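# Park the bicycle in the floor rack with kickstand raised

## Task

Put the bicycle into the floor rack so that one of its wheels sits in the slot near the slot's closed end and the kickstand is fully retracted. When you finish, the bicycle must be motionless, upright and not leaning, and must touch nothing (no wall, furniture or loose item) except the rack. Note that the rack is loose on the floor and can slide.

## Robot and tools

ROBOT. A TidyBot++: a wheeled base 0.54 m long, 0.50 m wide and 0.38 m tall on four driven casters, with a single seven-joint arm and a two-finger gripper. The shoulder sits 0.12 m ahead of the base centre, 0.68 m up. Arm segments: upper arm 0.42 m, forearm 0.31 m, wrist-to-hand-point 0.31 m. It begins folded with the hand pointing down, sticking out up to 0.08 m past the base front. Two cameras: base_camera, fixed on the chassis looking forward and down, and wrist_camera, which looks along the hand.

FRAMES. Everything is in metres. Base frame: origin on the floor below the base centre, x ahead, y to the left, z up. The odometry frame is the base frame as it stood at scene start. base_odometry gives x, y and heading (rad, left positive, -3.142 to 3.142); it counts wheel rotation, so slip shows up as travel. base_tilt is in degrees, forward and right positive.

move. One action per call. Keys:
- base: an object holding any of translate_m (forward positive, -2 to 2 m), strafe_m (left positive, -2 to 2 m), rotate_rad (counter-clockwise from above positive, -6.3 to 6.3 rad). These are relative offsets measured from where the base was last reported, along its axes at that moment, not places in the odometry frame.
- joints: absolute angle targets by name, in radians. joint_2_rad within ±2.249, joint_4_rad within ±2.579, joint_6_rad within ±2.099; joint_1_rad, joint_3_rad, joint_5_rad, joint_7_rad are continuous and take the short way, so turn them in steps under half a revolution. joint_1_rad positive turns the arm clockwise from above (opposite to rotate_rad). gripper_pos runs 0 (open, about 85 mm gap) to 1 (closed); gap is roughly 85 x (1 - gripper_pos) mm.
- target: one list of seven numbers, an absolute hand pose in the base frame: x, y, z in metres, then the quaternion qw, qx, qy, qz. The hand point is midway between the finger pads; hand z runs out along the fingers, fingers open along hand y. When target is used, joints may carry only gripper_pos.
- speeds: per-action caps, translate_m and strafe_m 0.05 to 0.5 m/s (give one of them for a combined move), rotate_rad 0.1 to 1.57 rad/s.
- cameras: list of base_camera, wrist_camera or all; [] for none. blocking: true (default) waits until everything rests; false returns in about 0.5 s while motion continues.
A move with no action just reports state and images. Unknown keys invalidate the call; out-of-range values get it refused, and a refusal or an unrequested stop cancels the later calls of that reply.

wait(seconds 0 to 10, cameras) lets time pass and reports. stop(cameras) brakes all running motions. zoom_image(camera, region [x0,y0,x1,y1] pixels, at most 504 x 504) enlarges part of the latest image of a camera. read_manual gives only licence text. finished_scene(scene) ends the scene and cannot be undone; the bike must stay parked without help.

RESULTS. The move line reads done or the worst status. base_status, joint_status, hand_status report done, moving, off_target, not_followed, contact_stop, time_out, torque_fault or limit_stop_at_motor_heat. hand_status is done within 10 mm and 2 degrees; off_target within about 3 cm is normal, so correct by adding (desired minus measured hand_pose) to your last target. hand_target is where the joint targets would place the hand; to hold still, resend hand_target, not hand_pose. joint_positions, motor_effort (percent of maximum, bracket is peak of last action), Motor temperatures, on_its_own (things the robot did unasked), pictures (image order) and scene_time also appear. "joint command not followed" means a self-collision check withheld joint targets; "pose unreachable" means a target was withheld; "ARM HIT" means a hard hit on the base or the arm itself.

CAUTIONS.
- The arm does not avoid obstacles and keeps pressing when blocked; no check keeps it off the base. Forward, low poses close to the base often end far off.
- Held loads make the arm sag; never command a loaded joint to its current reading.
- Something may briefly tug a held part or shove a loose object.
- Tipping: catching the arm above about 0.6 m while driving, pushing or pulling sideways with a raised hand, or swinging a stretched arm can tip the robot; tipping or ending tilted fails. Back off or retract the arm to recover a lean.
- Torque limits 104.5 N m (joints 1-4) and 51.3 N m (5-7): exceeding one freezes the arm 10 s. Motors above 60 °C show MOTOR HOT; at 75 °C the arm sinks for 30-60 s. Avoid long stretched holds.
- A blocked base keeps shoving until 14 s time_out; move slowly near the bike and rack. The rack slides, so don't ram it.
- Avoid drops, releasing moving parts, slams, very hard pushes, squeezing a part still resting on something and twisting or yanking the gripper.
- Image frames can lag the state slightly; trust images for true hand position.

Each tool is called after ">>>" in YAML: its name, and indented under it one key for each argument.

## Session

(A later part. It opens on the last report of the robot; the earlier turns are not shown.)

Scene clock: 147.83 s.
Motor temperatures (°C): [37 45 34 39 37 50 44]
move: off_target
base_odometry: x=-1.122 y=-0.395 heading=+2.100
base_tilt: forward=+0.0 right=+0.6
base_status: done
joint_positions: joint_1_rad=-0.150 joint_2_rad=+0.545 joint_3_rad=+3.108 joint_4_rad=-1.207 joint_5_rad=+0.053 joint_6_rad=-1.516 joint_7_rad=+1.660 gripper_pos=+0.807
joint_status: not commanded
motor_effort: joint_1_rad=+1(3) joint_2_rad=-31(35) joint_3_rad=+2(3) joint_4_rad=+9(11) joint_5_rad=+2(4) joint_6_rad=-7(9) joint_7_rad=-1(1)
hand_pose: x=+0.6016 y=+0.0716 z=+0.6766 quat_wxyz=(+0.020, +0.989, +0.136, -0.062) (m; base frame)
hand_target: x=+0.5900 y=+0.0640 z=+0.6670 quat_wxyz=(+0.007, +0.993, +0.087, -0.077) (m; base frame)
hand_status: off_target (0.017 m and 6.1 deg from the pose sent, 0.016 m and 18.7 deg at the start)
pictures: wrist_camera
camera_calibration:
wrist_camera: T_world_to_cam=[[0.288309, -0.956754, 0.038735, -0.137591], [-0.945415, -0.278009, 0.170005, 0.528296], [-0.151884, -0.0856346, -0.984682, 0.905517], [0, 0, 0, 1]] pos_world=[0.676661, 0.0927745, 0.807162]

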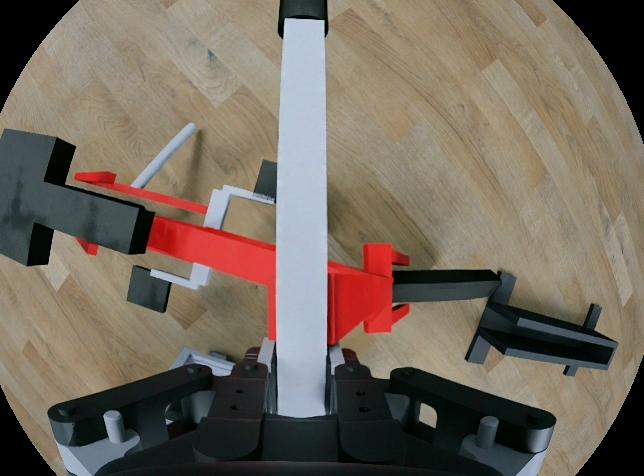

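>>> move:
  base: {"translate_m": -0.05}
  speeds: {"translate_m": 0.05}
  target: [0.584, 0.075, 0.667, -0.0014, 0.9983, -0.0262, -0.0523]
  cameras: ["base_camera", "wrist_camera"]

>>> zoom_image:
  camera: "wrist_camera"
  region: [380, 160, 644, 320]

Scene clock: 149.40 s.
Motor temperatures (°C): [37 45 34 39 37 50 44]
move: off_target
base_odometry: x=-1.097 y=-0.438 heading=+2.100
base_tilt: forward=+0.0 right=+0.6
base_status: done
joint_positions: joint_1_rad=-0.154 joint_2_rad=+0.490 joint_3_rad=+3.138 joint_4_rad=-1.287 joint_5_rad=+0.023 joint_6_rad=-1.440 joint_7_rad=+1.442 gripper_pos=+0.810
joint_status: not commanded
motor_effort: joint_1_rad=+0(2) joint_2_rad=-29(33) joint_3_rad=+0(2) joint_4_rad=+9(12) joint_5_rad=+0(3) joint_6_rad=-6(8) joint_7_rad=-1(1)
hand_pose: x=+0.5963 y=+0.0699 z=+0.6784 quat_wxyz=(+0.016, +0.999, +0.017, -0.036) (m; base frame)
hand_target: x=+0.5840 y=+0.0750 z=+0.6670 quat_wxyz=(-0.001, +0.998, -0.026, -0.052) (m; base frame)
hand_status: off_target (0.018 m and 5.6 deg from the pose sent, 0.020 m and 18.9 deg at the start)
pictures: base_camera, wrist_camera
camera_calibration:
wrist_camera: T_world_to_cam=[[0.0504488, -0.997623, 0.0469389, 0.00138671], [-0.992575, -0.044874, 0.113058, 0.572946], [-0.110683, -0.052294, -0.992479, 0.884671], [0, 0, 0, 1]] pos_world=[0.66654, 0.0733568, 0.813176]

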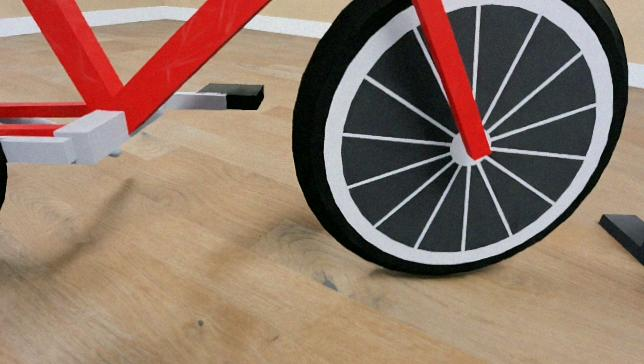

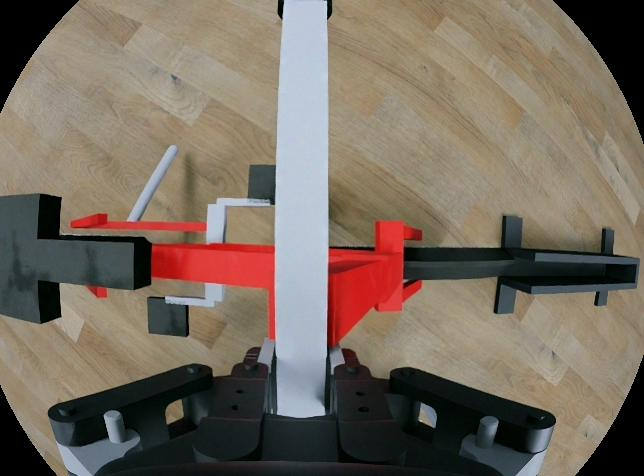

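Scaled by 1.909.

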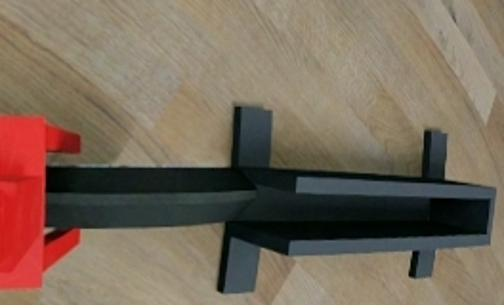

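>>> move:
  base: {"translate_m": -0.042}
  speeds: {"translate_m": 0.06}
  target: [0.578, 0.075, 0.663, -0.003, 0.9963, -0.0698, -0.0436]
  cameras: ["base_camera", "wrist_camera"]

>>> zoom_image:
  camera: "wrist_camera"
  region: [380, 140, 644, 300]

Scene clock: 151.07 s.
Motor temperatures (°C): [37 45 34 39 37 50 44]
move: off_target
base_odometry: x=-1.076 y=-0.475 heading=+2.100
base_tilt: forward=+0.0 right=+0.6
base_status: done
joint_positions: joint_1_rad=-0.155 joint_2_rad=+0.455 joint_3_rad=+3.145 joint_4_rad=-1.347 joint_5_rad=+0.017 joint_6_rad=-1.398 joint_7_rad=+1.358 gripper_pos=+0.810
joint_status: not commanded
motor_effort: joint_1_rad=+0(1) joint_2_rad=-27(30) joint_3_rad=+1(2) joint_4_rad=+11(13) joint_5_rad=+0(1) joint_6_rad=-4(7) joint_7_rad=-1(1)
hand_pose: x=+0.5870 y=+0.0677 z=+0.6771 quat_wxyz=(+0.014, +0.999, -0.029, -0.027) (m; base frame)
hand_target: x=+0.5780 y=+0.0750 z=+0.6630 quat_wxyz=(-0.003, +0.997, -0.070, -0.044) (m; base frame)
hand_status: off_target (0.018 m and 5.5 deg from the pose sent, 0.024 m and 10.2 deg at the start)
pictures: base_camera, wrist_camera
camera_calibration:
wrist_camera: T_world_to_cam=[[-0.0405287, -0.99808, 0.0468341, 0.0532047], [-0.994542, 0.0448065, 0.0942254, 0.571607], [-0.096143, -0.0427597, -0.994449, 0.874379], [0, 0, 0, 1]] pos_world=[0.654709, 0.0648791, 0.813174]

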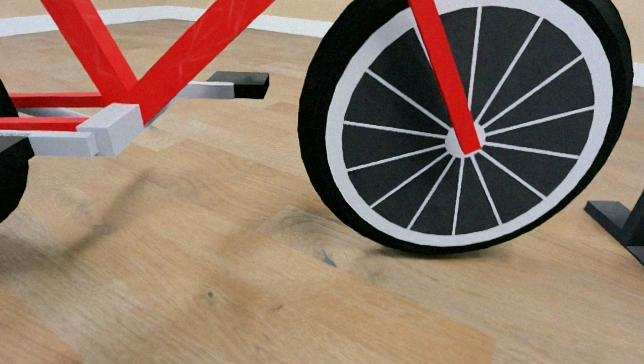

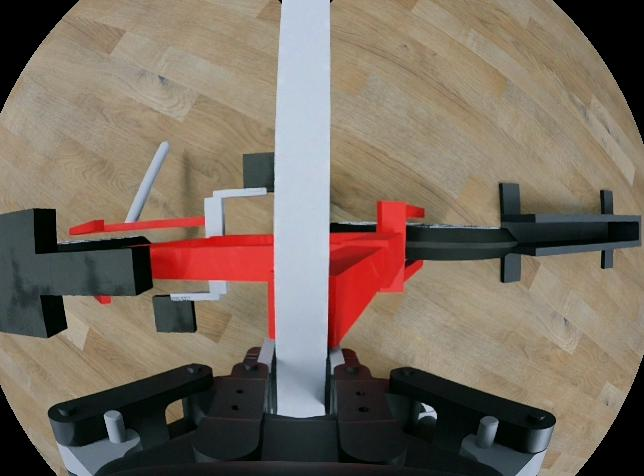

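Scaled by 1.909.

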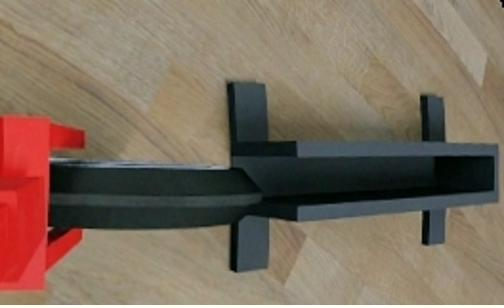

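>>> move:
  base: {"translate_m": -0.025}
  speeds: {"translate_m": 0.06}
  target: [0.578, 0.072, 0.66, 0.0009, 0.9988, 0.0218, -0.0436]
  cameras: ["wrist_camera"]

>>> zoom_image:
  camera: "wrist_camera"
  region: [380, 140, 644, 300]

Scene clock: 154.77 s.
Motor temperatures (°C): [37 45 34 39 37 50 44]
move: off_target
base_odometry: x=-1.063 y=-0.497 heading=+2.100
base_tilt: forward=+0.0 right=+0.6
base_status: done
joint_positions: joint_1_rad=-0.149 joint_2_rad=+0.450 joint_3_rad=+3.141 joint_4_rad=-1.358 joint_5_rad=+0.017 joint_6_rad=-1.394 joint_7_rad=+1.461 gripper_pos=+0.810
joint_status: not commanded
motor_effort: joint_1_rad=+0(1) joint_2_rad=-27(29) joint_3_rad=+0(1) joint_4_rad=+12(14) joint_5_rad=+0(1) joint_6_rad=-2(5) joint_7_rad=+1(1)
hand_pose: x=+0.5841 y=+0.0661 z=+0.6762 quat_wxyz=(+0.012, +0.999, +0.022, -0.029) (m; base frame)
hand_target: x=+0.5780 y=+0.0720 z=+0.6600 quat_wxyz=(+0.001, +0.999, +0.022, -0.044) (m; base frame)
hand_status: off_target (0.018 m and 2.1 deg from the pose sent, 0.020 m and 6.3 deg at the start)
pictures: wrist_camera
camera_calibration:
wrist_camera: T_world_to_cam=[[0.0597634, -0.997419, 0.0397914, -0.00235746], [-0.993466, -0.055549, 0.0997005, 0.571128], [-0.0972328, -0.0454898, -0.994222, 0.873778], [0, 0, 0, 1]] pos_world=[0.652497, 0.0691222, 0.811881]

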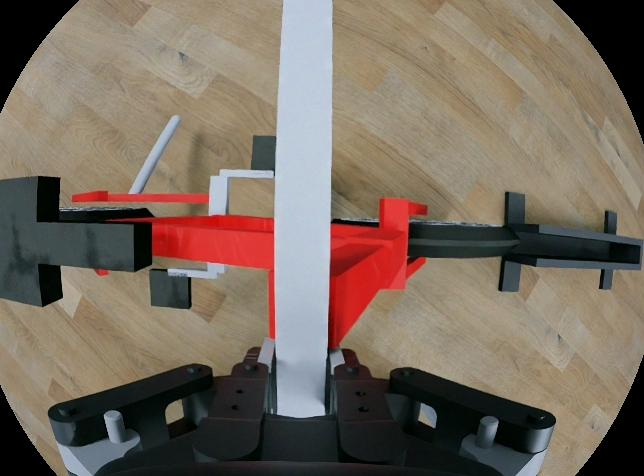

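Scaled by 1.909.

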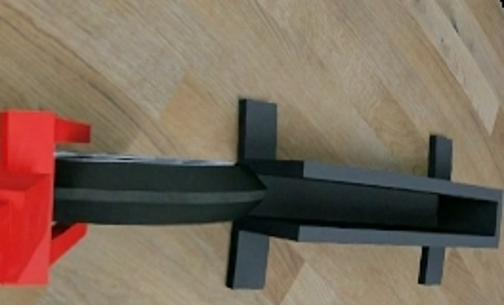

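>>> move:
  target: [0.578, 0.075, 0.66, -0.0015, 0.9983, -0.0392, -0.0436]
  cameras: []

>>> move:
  base: {"translate_m": -0.001, "strafe_m": -0.06}
  speeds: {"strafe_m": 0.08}
  cameras: ["wrist_camera"]

>>> zoom_image:
  camera: "wrist_camera"
  region: [380, 140, 644, 300]

Scene clock: 155.77 s.
Motor temperatures (°C): [37 45 34 39 37 50 44]
move: off_target
base_odometry: x=-1.063 y=-0.497 heading=+2.100
base_tilt: forward=+0.0 right=+0.6
base_status: not commanded
joint_positions: joint_1_rad=-0.154 joint_2_rad=+0.450 joint_3_rad=+3.147 joint_4_rad=-1.361 joint_5_rad=+0.011 joint_6_rad=-1.394 joint_7_rad=+1.378 gripper_pos=+0.810
joint_status: not commanded
motor_effort: joint_1_rad=+0(1) joint_2_rad=-28(31) joint_3_rad=+0(1) joint_4_rad=+13(14) joint_5_rad=+0(1) joint_6_rad=-2(3) joint_7_rad=+0(1)
hand_pose: x=+0.5828 y=+0.0678 z=+0.6754 quat_wxyz=(+0.012, +0.999, -0.020, -0.030) (m; base frame)
hand_target: x=+0.5780 y=+0.0750 z=+0.6600 quat_wxyz=(-0.002, +0.998, -0.039, -0.044) (m; base frame)
hand_status: off_target (0.018 m and 3.1 deg from the pose sent, 0.019 m and 7.3 deg at the start)
pictures: none
No camera images: "cameras" was empty.

Scene clock: 157.07 s.
Motor temperatures (°C): [37 45 34 39 37 50 44]
move: done
base_odometry: x=-1.011 y=-0.467 heading=+2.100
base_tilt: forward=+0.0 right=+0.6
base_status: done
joint_positions: joint_1_rad=-0.157 joint_2_rad=+0.450 joint_3_rad=+3.153 joint_4_rad=-1.361 joint_5_rad=+0.004 joint_6_rad=-1.394 joint_7_rad=+1.378 gripper_pos=+0.810
joint_status: not commanded
motor_effort: joint_1_rad=+1(4) joint_2_rad=-26(28) joint_3_rad=+1(4) joint_4_rad=+13(14) joint_5_rad=+0(4) joint_6_rad=-2(2) joint_7_rad=+0(1)
hand_pose: x=+0.5827 y=+0.0687 z=+0.6753 quat_wxyz=(+0.010, +0.999, -0.022, -0.030) (m; base frame)
hand_target: x=+0.5780 y=+0.0750 z=+0.6600 quat_wxyz=(-0.002, +0.998, -0.039, -0.044) (m; base frame)
hand_status: not commanded
pictures: wrist_camera
camera_calibration:
wrist_camera: T_world_to_cam=[[-0.0281595, -0.998912, 0.0371629, 0.0534318], [-0.994311, 0.0318115, 0.10165, 0.56315], [-0.102722, -0.0340891, -0.994126, 0.875263], [0, 0, 0, 1]] pos_world=[0.65136, 0.065296, 0.810891]

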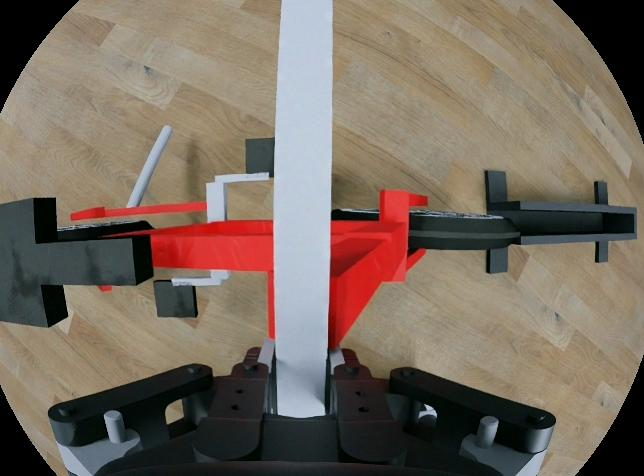

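Scaled by 1.909.

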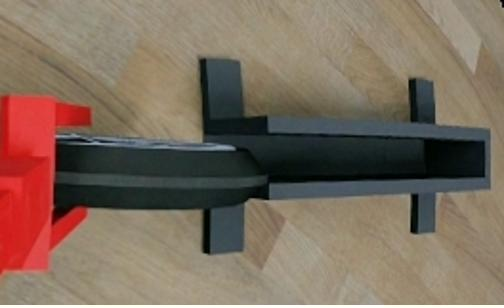

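>>> move:
  cameras: ["wrist_camera"]

>>> zoom_image:
  camera: "wrist_camera"
  region: [380, 160, 644, 300]

Scene clock: 157.80 s.
Motor temperatures (°C): [37 45 34 39 37 50 44]
base_odometry: x=-1.011 y=-0.467 heading=+2.100
base_tilt: forward=+0.0 right=+0.6
base_status: done
joint_positions: joint_1_rad=-0.157 joint_2_rad=+0.450 joint_3_rad=+3.153 joint_4_rad=-1.361 joint_5_rad=+0.004 joint_6_rad=-1.394 joint_7_rad=+1.378 gripper_pos=+0.810
joint_status: not commanded
motor_effort: joint_1_rad=+0(4) joint_2_rad=-26(28) joint_3_rad=+0(4) joint_4_rad=+12(14) joint_5_rad=+0(4) joint_6_rad=-2(2) joint_7_rad=+0(1)
hand_pose: x=+0.5827 y=+0.0686 z=+0.6753 quat_wxyz=(+0.010, +0.999, -0.022, -0.030) (m; base frame)
hand_target: x=+0.5780 y=+0.0750 z=+0.6600 quat_wxyz=(-0.002, +0.998, -0.039, -0.044) (m; base frame)
hand_status: not commanded
pictures: wrist_camera
camera_calibration:
wrist_camera: T_world_to_cam=[[-0.028186, -0.998911, 0.0371754, 0.0534265], [-0.994311, 0.0318391, 0.101647, 0.563152], [-0.10272, -0.0340989, -0.994126, 0.875262], [0, 0, 0, 1]] pos_world=[0.651362, 0.0652835, 0.810891]

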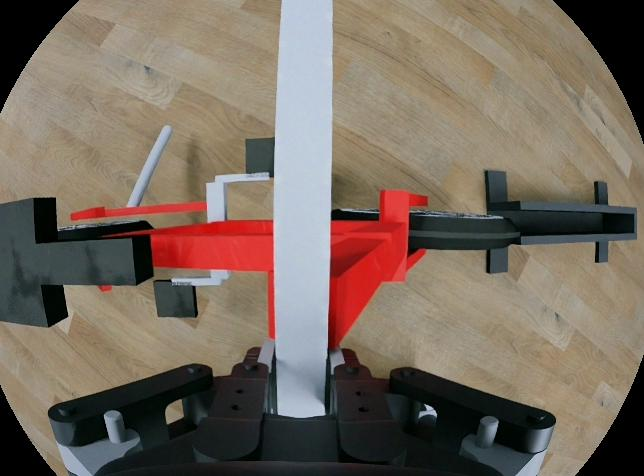

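Scaled by 1.909.

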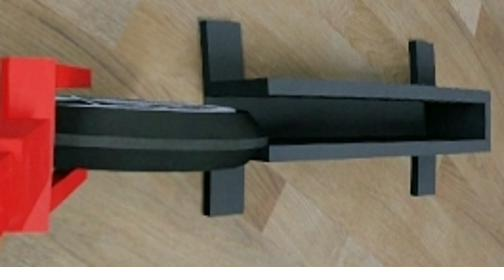

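>>> move:
  target: [0.578, 0.079, 0.66, -0.00456, 0.99357, -0.10443, -0.04338]
  cameras: ["wrist_camera"]

>>> move:
  base: {"strafe_m": 0.22, "translate_m": 0.012}
  speeds: {"strafe_m": 0.1}

>>> zoom_image:
  camera: "wrist_camera"
  region: [320, 140, 644, 300]

Scene clock: 159.30 s.
Motor temperatures (°C): [37 45 34 39 37 50 44]
move: off_target
base_odometry: x=-1.011 y=-0.467 heading=+2.100
base_tilt: forward=+0.0 right=+0.6
base_status: not commanded
joint_positions: joint_1_rad=-0.165 joint_2_rad=+0.450 joint_3_rad=+3.163 joint_4_rad=-1.365 joint_5_rad=-0.008 joint_6_rad=-1.392 joint_7_rad=+1.270 gripper_pos=+0.810
joint_status: not commanded
motor_effort: joint_1_rad=+0(1) joint_2_rad=-27(30) joint_3_rad=+1(1) joint_4_rad=+13(14) joint_5_rad=+1(2) joint_6_rad=-3(3) joint_7_rad=+0(1)
hand_pose: x=+0.5814 y=+0.0714 z=+0.6742 quat_wxyz=(+0.008, +0.996, -0.079, -0.032) (m; base frame)
hand_target: x=+0.5780 y=+0.0790 z=+0.6600 quat_wxyz=(-0.005, +0.994, -0.104, -0.043) (m; base frame)
hand_status: off_target (0.016 m and 3.6 deg from the pose sent, 0.019 m and 9.7 deg at the start)
pictures: wrist_camera
camera_calibration:
wrist_camera: T_world_to_cam=[[-0.140256, -0.989392, 0.0378414, 0.120229], [-0.984276, 0.143471, 0.103034, 0.547206], [-0.107371, -0.0227953, -0.993958, 0.875881], [0, 0, 0, 1]] pos_world=[0.649508, 0.0604114, 0.809658]

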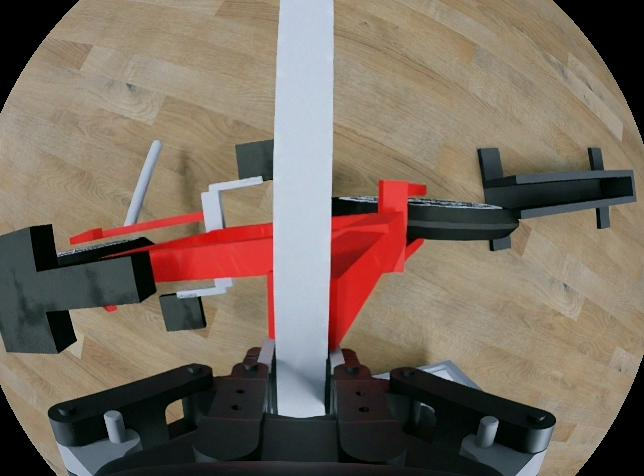

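Scene clock: 162.20 s.
Motor temperatures (°C): [37 45 34 39 37 50 44]
move: done
base_odometry: x=-1.207 y=-0.568 heading=+2.100
base_tilt: forward=+0.0 right=+0.6
base_status: done
joint_positions: joint_1_rad=-0.180 joint_2_rad=+0.450 joint_3_rad=+3.173 joint_4_rad=-1.369 joint_5_rad=-0.020 joint_6_rad=-1.392 joint_7_rad=+1.270 gripper_pos=+0.810
joint_status: not commanded
motor_effort: joint_1_rad=+0(5) joint_2_rad=-31(33) joint_3_rad=+1(4) joint_4_rad=+15(15) joint_5_rad=-1(4) joint_6_rad=-3(4) joint_7_rad=-1(1)
hand_pose: x=+0.5787 y=+0.0779 z=+0.6727 quat_wxyz=(+0.005, +0.996, -0.077, -0.035) (m; base frame)
hand_target: x=+0.5780 y=+0.0790 z=+0.6600 quat_wxyz=(-0.005, +0.994, -0.104, -0.043) (m; base frame)
hand_status: not commanded
pictures: base_camera, wrist_camera
camera_calibration:
wrist_camera: T_world_to_cam=[[-0.136653, -0.990124, 0.0313038, 0.128726], [-0.984129, 0.139302, 0.109936, 0.539348], [-0.113211, -0.0157838, -0.993446, 0.876759], [0, 0, 0, 1]] pos_world=[0.647637, 0.0661614, 0.807689]

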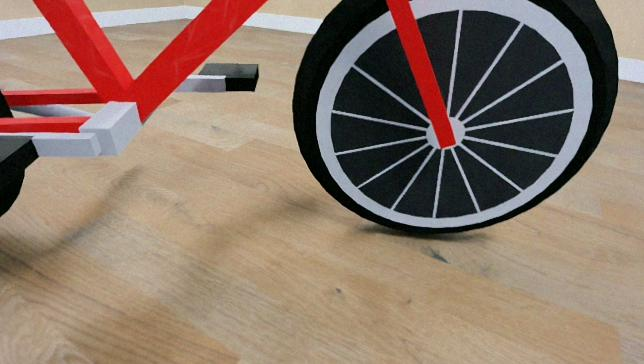

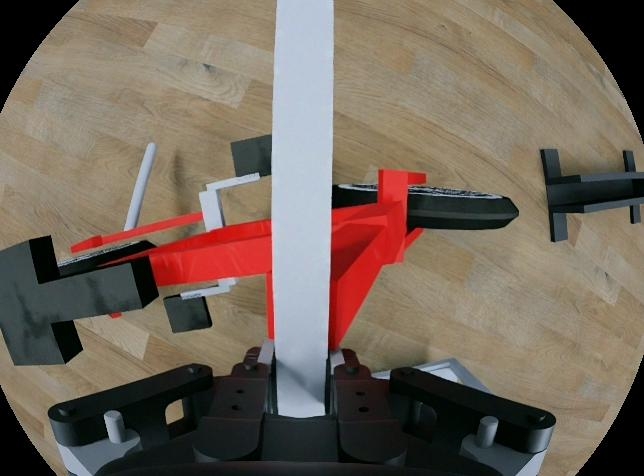

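Scaled by 1.556.

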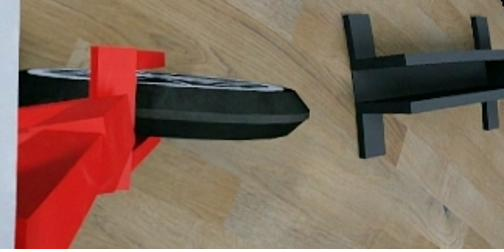

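>>> zoom_image:
  camera: "wrist_camera"
  region: [490, 140, 644, 250]

Scaled by 3.273.

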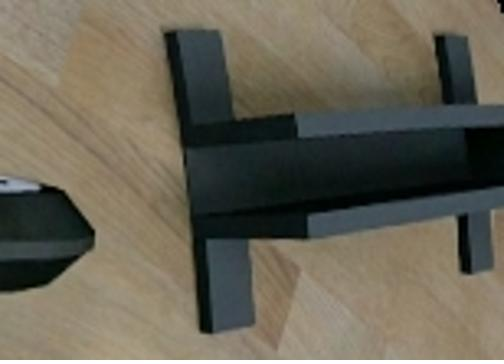

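>>> move:
  target: [0.578, 0.074, 0.66, 0.00019, 0.99904, 0.00436, -0.04362]
  cameras: ["base_camera", "wrist_camera"]

>>> zoom_image:
  camera: "wrist_camera"
  region: [380, 140, 644, 270]

Scene clock: 163.73 s.
Motor temperatures (°C): [37 45 34 39 37 50 44]
move: off_target
base_odometry: x=-1.207 y=-0.568 heading=+2.100
base_tilt: forward=+0.0 right=+0.6
base_status: not commanded
joint_positions: joint_1_rad=-0.162 joint_2_rad=+0.448 joint_3_rad=+3.158 joint_4_rad=-1.371 joint_5_rad=-0.020 joint_6_rad=-1.399 joint_7_rad=+1.405 gripper_pos=+0.810
joint_status: not commanded
motor_effort: joint_1_rad=-1(1) joint_2_rad=-27(31) joint_3_rad=-1(1) joint_4_rad=+15(16) joint_5_rad=-1(2) joint_6_rad=+3(4) joint_7_rad=+2(2)
hand_pose: x=+0.5762 y=+0.0753 z=+0.6731 quat_wxyz=(+0.000, +0.999, -0.011, -0.039) (m; base frame)
hand_target: x=+0.5780 y=+0.0740 z=+0.6600 quat_wxyz=(+0.000, +0.999, +0.004, -0.044) (m; base frame)
hand_status: off_target (0.013 m and 1.9 deg from the pose sent, 0.013 m and 9.4 deg at the start)
pictures: base_camera, wrist_camera
camera_calibration:
wrist_camera: T_world_to_cam=[[-0.00649465, -0.999843, 0.0164807, 0.0615202], [-0.992866, 0.00840982, 0.118938, 0.546035], [-0.119058, -0.0155907, -0.992765, 0.879791], [0, 0, 0, 1]] pos_world=[0.647285, 0.070635, 0.807467]

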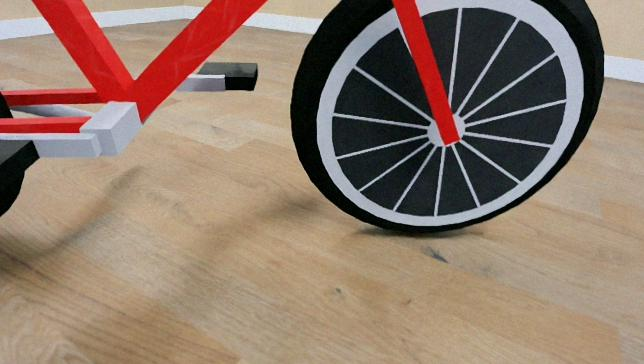

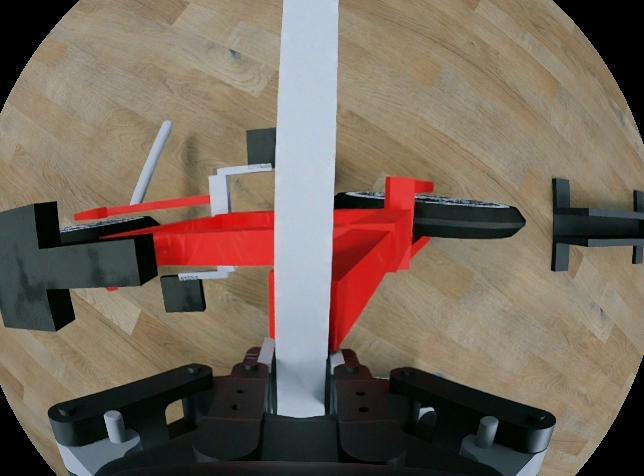

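Scaled by 1.909.

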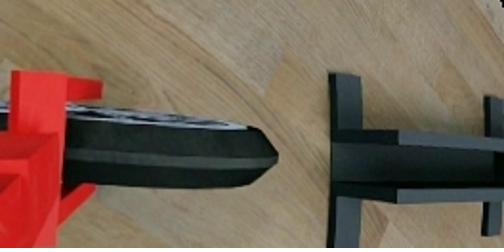

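>>> move:
  target: [0.578, 0.076, 0.66, -0.00152, 0.99845, -0.03487, -0.0436]
  cameras: []

>>> move:
  base: {"strafe_m": -0.21, "translate_m": -0.010}
  speeds: {"strafe_m": 0.1}

>>> zoom_image:
  camera: "wrist_camera"
  region: [380, 160, 644, 290]

Scene clock: 164.83 s.
Motor temperatures (°C): [37 45 34 39 37 50 44]
move: off_target
base_odometry: x=-1.207 y=-0.568 heading=+2.100
base_tilt: forward=+0.0 right=+0.6
base_status: not commanded
joint_positions: joint_1_rad=-0.162 joint_2_rad=+0.449 joint_3_rad=+3.158 joint_4_rad=-1.372 joint_5_rad=-0.020 joint_6_rad=-1.398 joint_7_rad=+1.366 gripper_pos=+0.810
joint_status: not commanded
motor_effort: joint_1_rad=+0(1) joint_2_rad=-27(31) joint_3_rad=+0(1) joint_4_rad=+14(16) joint_5_rad=-2(3) joint_6_rad=+0(3) joint_7_rad=+1(2)
hand_pose: x=+0.5764 y=+0.0754 z=+0.6729 quat_wxyz=(+0.000, +0.999, -0.031, -0.039) (m; base frame)
hand_target: x=+0.5780 y=+0.0760 z=+0.6600 quat_wxyz=(-0.002, +0.998, -0.035, -0.044) (m; base frame)
hand_status: off_target (0.013 m and 0.7 deg from the pose sent, 0.013 m and 2.7 deg at the start)
pictures: none
No camera images: "cameras" was empty.

Scene clock: 167.50 s.
Motor temperatures (°C): [37 45 34 39 37 50 44]
move: done
base_odometry: x=-1.021 y=-0.470 heading=+2.100
base_tilt: forward=+0.0 right=+0.6
base_status: done
joint_positions: joint_1_rad=-0.154 joint_2_rad=+0.449 joint_3_rad=+3.158 joint_4_rad=-1.373 joint_5_rad=-0.020 joint_6_rad=-1.398 joint_7_rad=+1.366 gripper_pos=+0.810
joint_status: not commanded
motor_effort: joint_1_rad=+0(5) joint_2_rad=-28(32) joint_3_rad=+1(4) joint_4_rad=+14(17) joint_5_rad=+0(6) joint_6_rad=-1(2) joint_7_rad=+1(2)
hand_pose: x=+0.5764 y=+0.0717 z=+0.6725 quat_wxyz=(+0.000, +0.999, -0.035, -0.039) (m; base frame)
hand_target: x=+0.5780 y=+0.0760 z=+0.6600 quat_wxyz=(-0.002, +0.998, -0.035, -0.044) (m; base frame)
hand_status: not commanded
pictures: base_camera, wrist_camera
camera_calibration:
wrist_camera: T_world_to_cam=[[-0.0536339, -0.998364, 0.0197996, 0.0826835], [-0.99122, 0.055629, 0.119952, 0.541294], [-0.120857, -0.0131923, -0.992582, 0.879807], [0, 0, 0, 1]] pos_world=[0.647307, 0.0640432, 0.806714]

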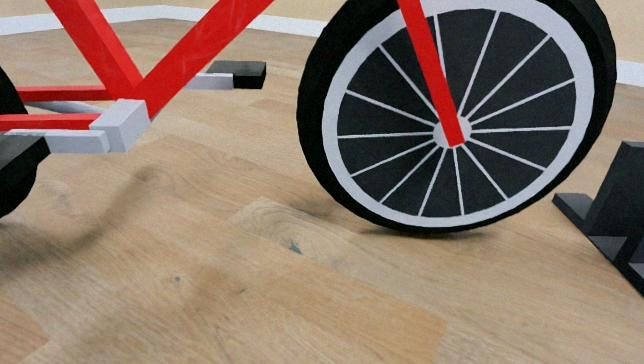

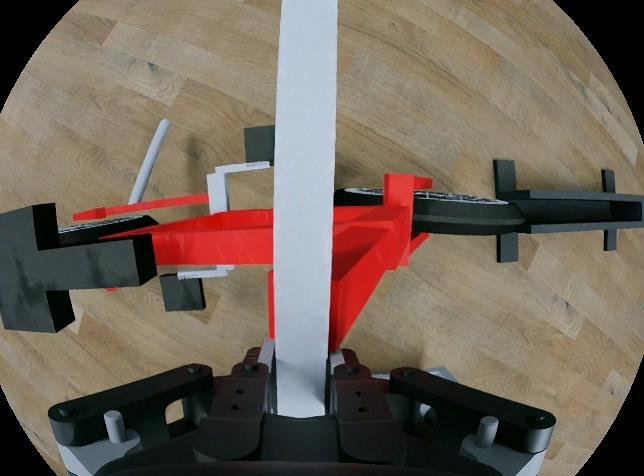

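Scaled by 1.909.

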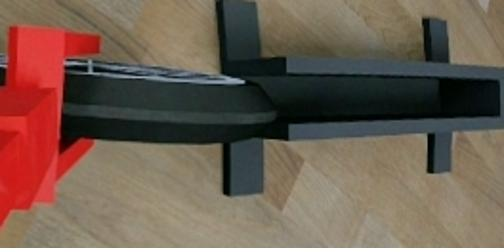

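>>> move:
  target: [0.578, 0.074, 0.66, 0.00019, 0.99904, 0.00436, -0.04362]
  cameras: ["wrist_camera"]

>>> zoom_image:
  camera: "wrist_camera"
  region: [380, 160, 644, 290]

Scene clock: 168.33 s.
Motor temperatures (°C): [37 45 34 39 37 50 44]
move: off_target
base_odometry: x=-1.021 y=-0.470 heading=+2.100
base_tilt: forward=+0.0 right=+0.6
base_status: not commanded
joint_positions: joint_1_rad=-0.152 joint_2_rad=+0.448 joint_3_rad=+3.157 joint_4_rad=-1.374 joint_5_rad=-0.020 joint_6_rad=-1.398 joint_7_rad=+1.413 gripper_pos=+0.810
joint_status: not commanded
motor_effort: joint_1_rad=+0(2) joint_2_rad=-25(28) joint_3_rad=-1(2) joint_4_rad=+15(15) joint_5_rad=-3(3) joint_6_rad=+4(4) joint_7_rad=+2(2)
hand_pose: x=+0.5763 y=+0.0712 z=+0.6727 quat_wxyz=(-0.001, +0.999, -0.012, -0.039) (m; base frame)
hand_target: x=+0.5780 y=+0.0740 z=+0.6600 quat_wxyz=(+0.000, +0.999, +0.004, -0.044) (m; base frame)
hand_status: off_target (0.013 m and 1.9 deg from the pose sent, 0.013 m and 4.5 deg at the start)
pictures: wrist_camera
camera_calibration:
wrist_camera: T_world_to_cam=[[-0.00770384, -0.999847, 0.0157309, 0.0585458], [-0.992764, 0.00953264, 0.119705, 0.545583], [-0.119837, -0.0146949, -0.992685, 0.879593], [0, 0, 0, 1]] pos_world=[0.647494, 0.0662615, 0.806928]

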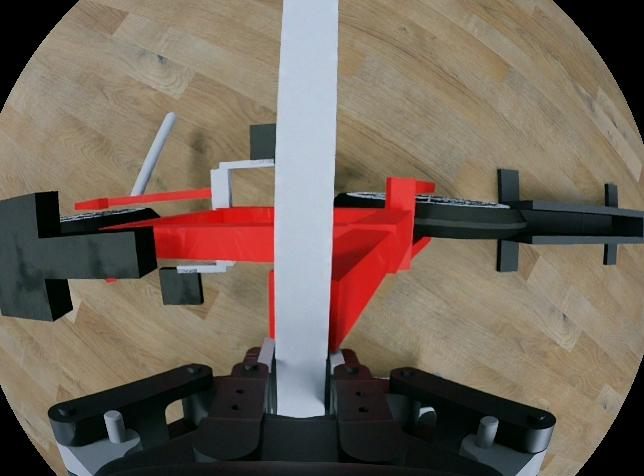

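Scaled by 1.909.

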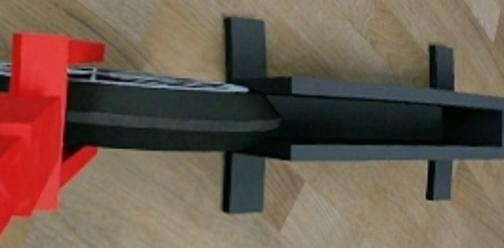

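>>> move:
  target: [0.578, 0.0735, 0.66, 0.0008, 0.9989, 0.0175, -0.0436]
  cameras: []

>>> move:
  base: {"strafe_m": -0.07, "translate_m": -0.001}
  speeds: {"strafe_m": 0.07}

>>> zoom_image:
  camera: "wrist_camera"
  region: [380, 160, 644, 290]

Scene clock: 169.13 s.
Motor temperatures (°C): [37 45 34 39 37 50 44]
move: off_target
base_odometry: x=-1.021 y=-0.470 heading=+2.100
base_tilt: forward=+0.0 right=+0.6
base_status: not commanded
joint_positions: joint_1_rad=-0.152 joint_2_rad=+0.448 joint_3_rad=+3.157 joint_4_rad=-1.374 joint_5_rad=-0.020 joint_6_rad=-1.398 joint_7_rad=+1.424 gripper_pos=+0.810
joint_status: not commanded
motor_effort: joint_1_rad=+0(1) joint_2_rad=-25(25) joint_3_rad=-1(2) joint_4_rad=+15(15) joint_5_rad=-1(4) joint_6_rad=+5(5) joint_7_rad=+3(3)
hand_pose: x=+0.5763 y=+0.0712 z=+0.6727 quat_wxyz=(-0.001, +0.999, -0.007, -0.039) (m; base frame)
hand_target: x=+0.5780 y=+0.0735 z=+0.6600 quat_wxyz=(+0.001, +0.999, +0.018, -0.044) (m; base frame)
hand_status: off_target (0.013 m and 2.8 deg from the pose sent, 0.013 m and 3.4 deg at the start)
pictures: none
No camera images: "cameras" was empty.

Scene clock: 170.67 s.
Motor temperatures (°C): [37 45 34 39 37 50 44]
move: done
base_odometry: x=-0.959 y=-0.436 heading=+2.100
base_tilt: forward=+0.0 right=+0.6
base_status: done
joint_positions: joint_1_rad=-0.146 joint_2_rad=+0.448 joint_3_rad=+3.148 joint_4_rad=-1.374 joint_5_rad=-0.020 joint_6_rad=-1.398 joint_7_rad=+1.424 gripper_pos=+0.810
joint_status: not commanded
motor_effort: joint_1_rad=-1(4) joint_2_rad=-26(28) joint_3_rad=-1(5) joint_4_rad=+15(17) joint_5_rad=-4(7) joint_6_rad=+4(5) joint_7_rad=+2(3)
hand_pose: x=+0.5759 y=+0.0718 z=+0.6725 quat_wxyz=(-0.003, +0.999, -0.006, -0.040) (m; base frame)
hand_target: x=+0.5780 y=+0.0735 z=+0.6600 quat_wxyz=(+0.001, +0.999, +0.018, -0.044) (m; base frame)
hand_status: not commanded
pictures: base_camera, wrist_camera
camera_calibration:
wrist_camera: T_world_to_cam=[[0.00509475, -0.999922, 0.01139, 0.0547598], [-0.992661, -0.00368088, 0.120875, 0.545226], [-0.120824, -0.0119223, -0.992602, 0.879728], [0, 0, 0, 1]] pos_world=[0.647238, 0.0672508, 0.806693]

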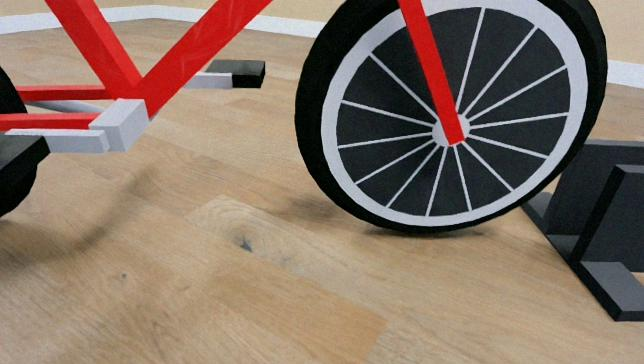

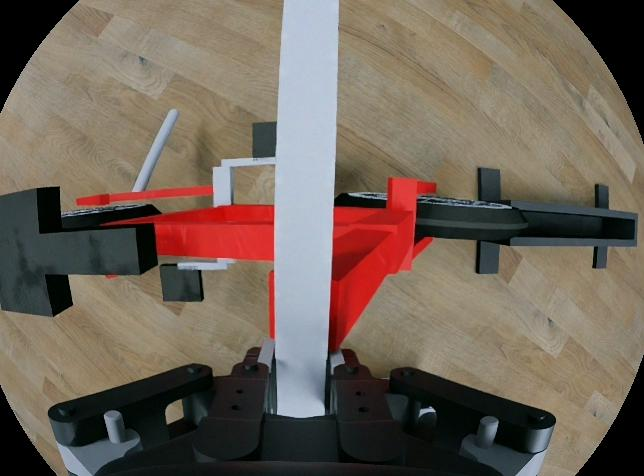

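Scaled by 1.909.

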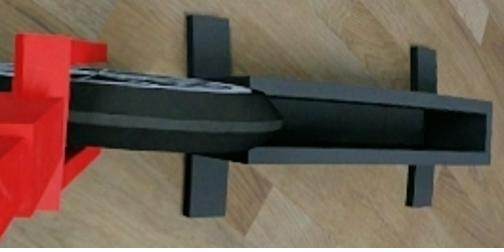

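>>> move:
  base: {"strafe_m": -0.15, "translate_m": 0.001}
  speeds: {"strafe_m": 0.1}

>>> zoom_image:
  camera: "wrist_camera"
  region: [380, 160, 644, 290]

Scene clock: 173.07 s.
Motor temperatures (°C): [37 45 34 39 37 50 44]
move: done
base_odometry: x=-0.830 y=-0.359 heading=+2.100
base_tilt: forward=+0.0 right=+0.6
base_status: done
joint_positions: joint_1_rad=-0.144 joint_2_rad=+0.448 joint_3_rad=+3.146 joint_4_rad=-1.375 joint_5_rad=-0.020 joint_6_rad=-1.398 joint_7_rad=+1.424 gripper_pos=+0.810
joint_status: not commanded
motor_effort: joint_1_rad=+0(5) joint_2_rad=-25(28) joint_3_rad=-1(5) joint_4_rad=+14(17) joint_5_rad=-2(6) joint_6_rad=+3(5) joint_7_rad=+2(3)
hand_pose: x=+0.5757 y=+0.0718 z=+0.6724 quat_wxyz=(-0.003, +0.999, -0.005, -0.040) (m; base frame)
hand_target: x=+0.5780 y=+0.0735 z=+0.6600 quat_wxyz=(+0.001, +0.999, +0.018, -0.044) (m; base frame)
hand_status: not commanded
pictures: base_camera, wrist_camera
camera_calibration:
wrist_camera: T_world_to_cam=[[0.00533701, -0.999926, 0.010901, 0.0548902], [-0.992601, -0.00397489, 0.121358, 0.544724], [-0.121306, -0.0114681, -0.992549, 0.879814], [0, 0, 0, 1]] pos_world=[0.647127, 0.0671411, 0.806553]

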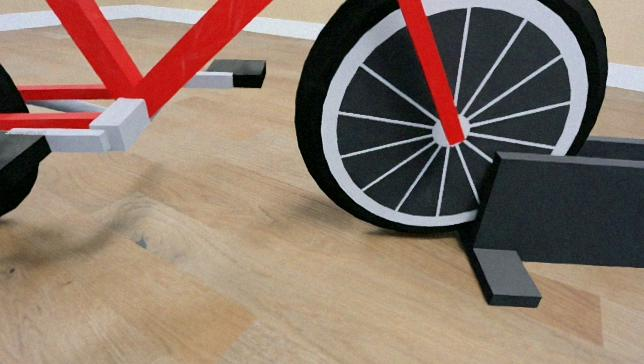

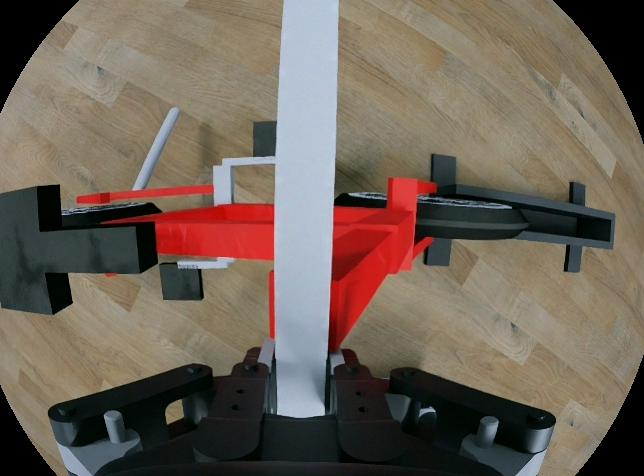

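Scaled by 1.909.

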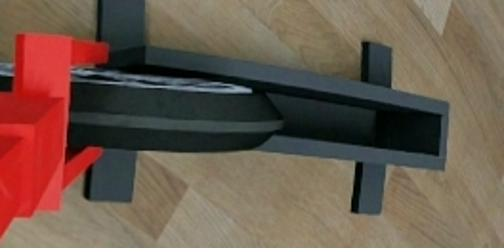

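>>> move:
  base: {"strafe_m": -0.15, "translate_m": -0.002}
  speeds: {"strafe_m": 0.1}

>>> zoom_image:
  camera: "wrist_camera"
  region: [380, 160, 644, 290]

Scene clock: 175.30 s.
Motor temperatures (°C): [37 45 34 39 37 50 44]
move: done
base_odometry: x=-0.700 y=-0.285 heading=+2.100
base_tilt: forward=+0.0 right=+0.6
base_status: done
joint_positions: joint_1_rad=-0.238 joint_2_rad=+0.455 joint_3_rad=+3.080 joint_4_rad=-1.369 joint_5_rad=-0.089 joint_6_rad=-1.376 joint_7_rad=+1.424 gripper_pos=+0.810
joint_status: not commanded
motor_effort: joint_1_rad=+16(18) joint_2_rad=-31(34) joint_3_rad=+12(14) joint_4_rad=+13(16) joint_5_rad=+15(18) joint_6_rad=-3(7) joint_7_rad=+6(8)
hand_pose: x=+0.5612 y=+0.1633 z=+0.6728 quat_wxyz=(-0.049, +0.996, +0.063, -0.041) (m; base frame)
hand_target: x=+0.5780 y=+0.0735 z=+0.6600 quat_wxyz=(+0.001, +0.999, +0.018, -0.044) (m; base frame)
hand_status: not commanded
pictures: base_camera, wrist_camera
camera_calibration:
wrist_camera: T_world_to_cam=[[0.138617, -0.986561, -0.0865066, 0.135065], [-0.982288, -0.148083, 0.114809, 0.552792], [-0.126076, 0.06906, -0.989614, 0.866991], [0, 0, 0, 1]] pos_world=[0.633585, 0.155235, 0.806205]

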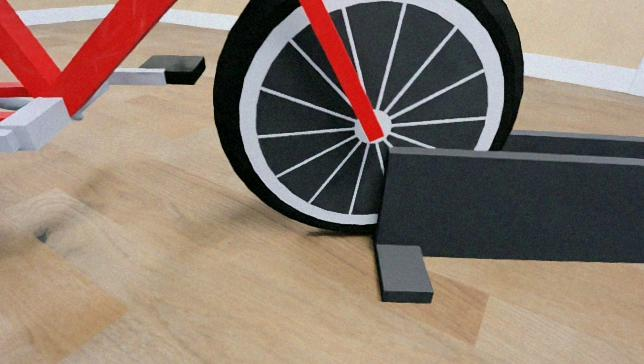

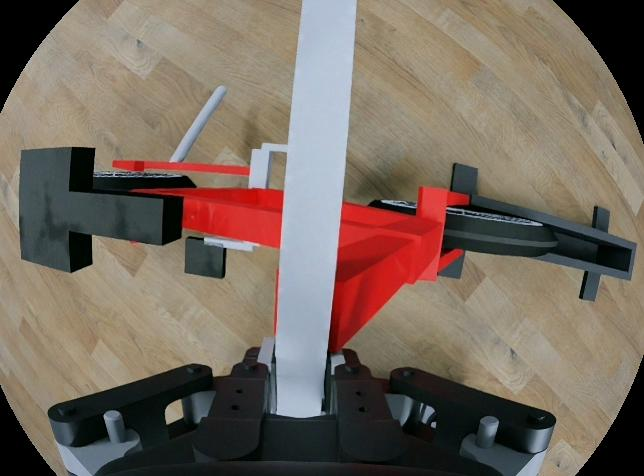

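Scaled by 1.909.

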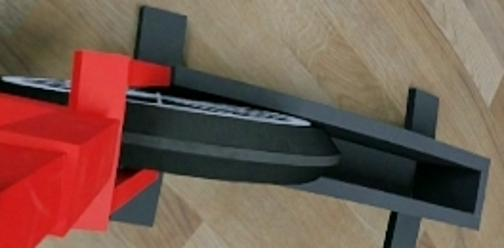

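>>> zoom_image:
  camera: "base_camera"
  region: [260, 100, 540, 310]

Scaled by 1.800.

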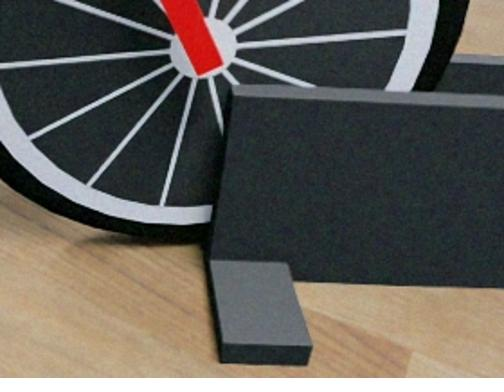

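>>> zoom_image:
  camera: "wrist_camera"
  region: [410, 150, 550, 290]

Scaled by 3.600.

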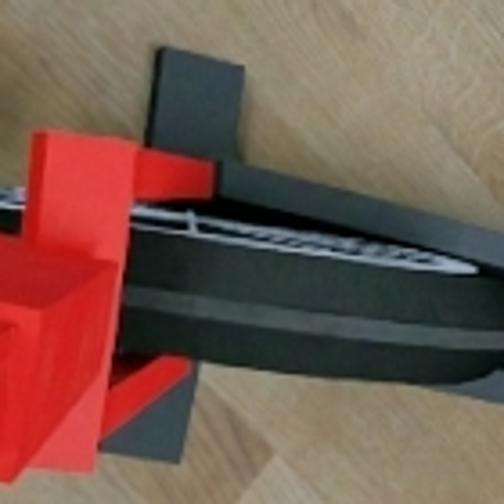

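>>> move:
  base: {"strafe_m": 0.10}
  speeds: {"strafe_m": 0.1}

>>> zoom_image:
  camera: "wrist_camera"
  region: [380, 150, 644, 300]

>>> zoom_image:
  camera: "base_camera"
  region: [300, 80, 600, 310]

Scene clock: 178.33 s.
Motor temperatures (°C): [37 45 34 39 37 50 44]
move: done
base_odometry: x=-0.786 y=-0.336 heading=+2.100
base_tilt: forward=+0.0 right=+0.6
base_status: done
joint_positions: joint_1_rad=-0.163 joint_2_rad=+0.449 joint_3_rad=+3.131 joint_4_rad=-1.370 joint_5_rad=-0.048 joint_6_rad=-1.379 joint_7_rad=+1.428 gripper_pos=+0.810
joint_status: not commanded
motor_effort: joint_1_rad=+0(15) joint_2_rad=-25(32) joint_3_rad=+0(11) joint_4_rad=+14(16) joint_5_rad=-2(13) joint_6_rad=+4(4) joint_7_rad=+1(6)
hand_pose: x=+0.5790 y=+0.0966 z=+0.6732 quat_wxyz=(-0.021, +0.999, +0.010, -0.032) (m; base frame)
hand_target: x=+0.5780 y=+0.0735 z=+0.6600 quat_wxyz=(+0.001, +0.999, +0.018, -0.044) (m; base frame)
hand_status: not commanded
pictures: base_camera, wrist_camera
camera_calibration:
wrist_camera: T_world_to_cam=[[0.0350401, -0.999048, -0.0259875, 0.0872422], [-0.993896, -0.0375577, 0.103731, 0.563915], [-0.104608, 0.0221941, -0.994266, 0.869526], [0, 0, 0, 1]] pos_world=[0.648375, 0.0890401, 0.808312]

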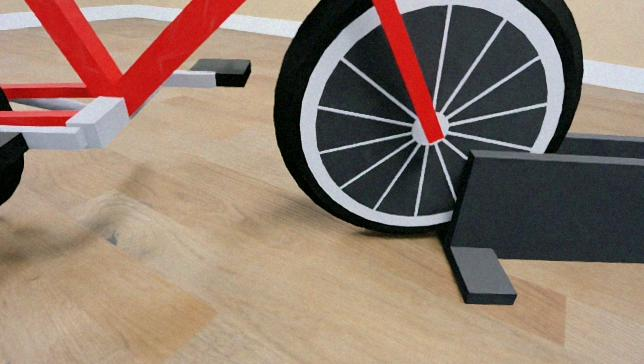

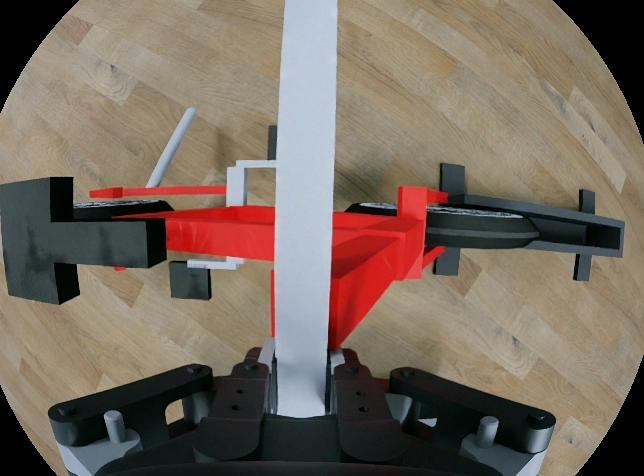

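Scaled by 1.909.

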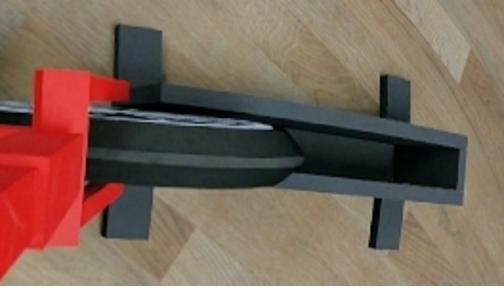

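Scaled by 1.680.

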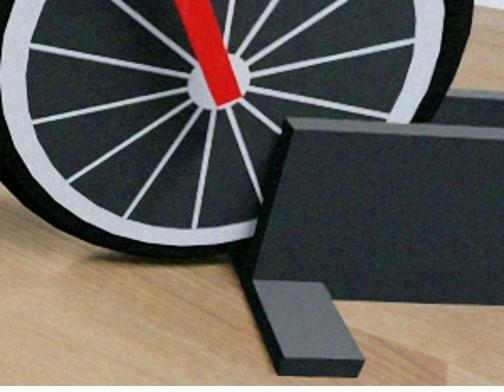

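>>> move:
  target: [0.588, 0.0745, 0.66, -0.0009, 0.9989, -0.0192, -0.0436]
  cameras: []

>>> move:
  base: {"strafe_m": -0.07, "translate_m": 0.0}
  speeds: {"strafe_m": 0.08}

>>> zoom_image:
  camera: "wrist_camera"
  region: [380, 150, 644, 300]

Scene clock: 180.80 s.
Motor temperatures (°C): [37 45 34 39 37 50 44]
move: off_target
base_odometry: x=-0.786 y=-0.336 heading=+2.100
base_tilt: forward=+0.0 right=+0.6
base_status: not commanded
joint_positions: joint_1_rad=-0.163 joint_2_rad=+0.459 joint_3_rad=+3.135 joint_4_rad=-1.350 joint_5_rad=-0.048 joint_6_rad=-1.381 joint_7_rad=+1.413 gripper_pos=+0.810
joint_status: not commanded
motor_effort: joint_1_rad=+1(2) joint_2_rad=-29(30) joint_3_rad=+0(1) joint_4_rad=+17(17) joint_5_rad=-2(3) joint_6_rad=+4(5) joint_7_rad=+1(1)
hand_pose: x=+0.5863 y=+0.0960 z=+0.6741 quat_wxyz=(-0.021, +0.999, +0.000, -0.028) (m; base frame)
hand_target: x=+0.5880 y=+0.0745 z=+0.6600 quat_wxyz=(-0.001, +0.999, -0.019, -0.044) (m; base frame)
hand_status: off_target (0.026 m and 3.6 deg from the pose sent, 0.027 m and 4.3 deg at the start)
pictures: none
No camera images: "cameras" was empty.

Scene clock: 182.30 s.
Motor temperatures (°C): [37 45 34 39 37 50 44]
move: done
base_odometry: x=-0.726 y=-0.301 heading=+2.100
base_tilt: forward=+0.0 right=+0.6
base_status: done
joint_positions: joint_1_rad=-0.152 joint_2_rad=+0.459 joint_3_rad=+3.153 joint_4_rad=-1.342 joint_5_rad=-0.046 joint_6_rad=-1.384 joint_7_rad=+1.413 gripper_pos=+0.810
joint_status: not commanded
motor_effort: joint_1_rad=-1(6) joint_2_rad=-26(30) joint_3_rad=-1(5) joint_4_rad=+15(18) joint_5_rad=-3(5) joint_6_rad=+4(6) joint_7_rad=+0(2)
hand_pose: x=+0.5912 y=+0.0829 z=+0.6762 quat_wxyz=(-0.016, +0.999, -0.013, -0.025) (m; base frame)
hand_target: x=+0.5880 y=+0.0745 z=+0.6600 quat_wxyz=(-0.001, +0.999, -0.019, -0.044) (m; base frame)
hand_status: not commanded
pictures: base_camera, wrist_camera
camera_calibration:
wrist_camera: T_world_to_cam=[[-0.0107883, -0.999821, -0.0155183, 0.0933303], [-0.995884, 0.00934661, 0.0901484, 0.581642], [-0.0899872, 0.0164269, -0.995807, 0.866948], [0, 0, 0, 1]] pos_world=[0.658269, 0.0736359, 0.812328]

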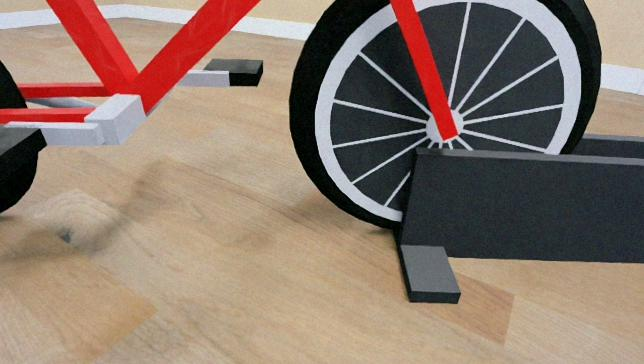

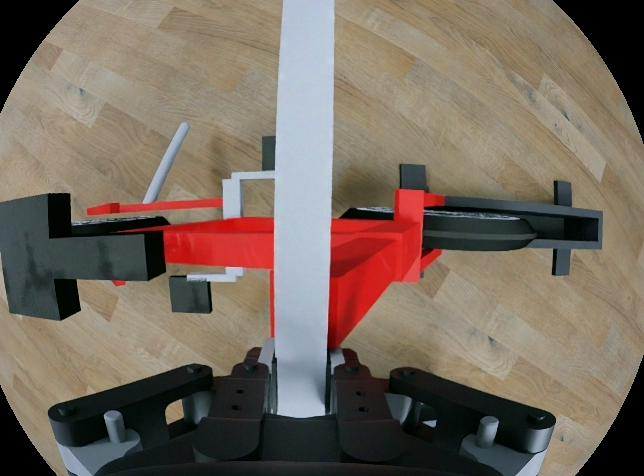

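Scaled by 1.909.

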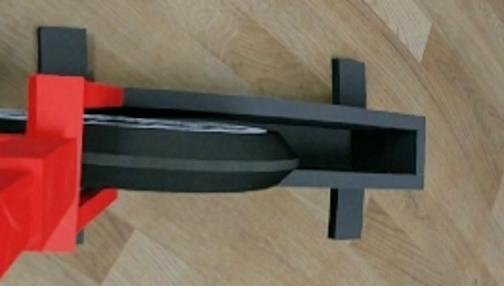

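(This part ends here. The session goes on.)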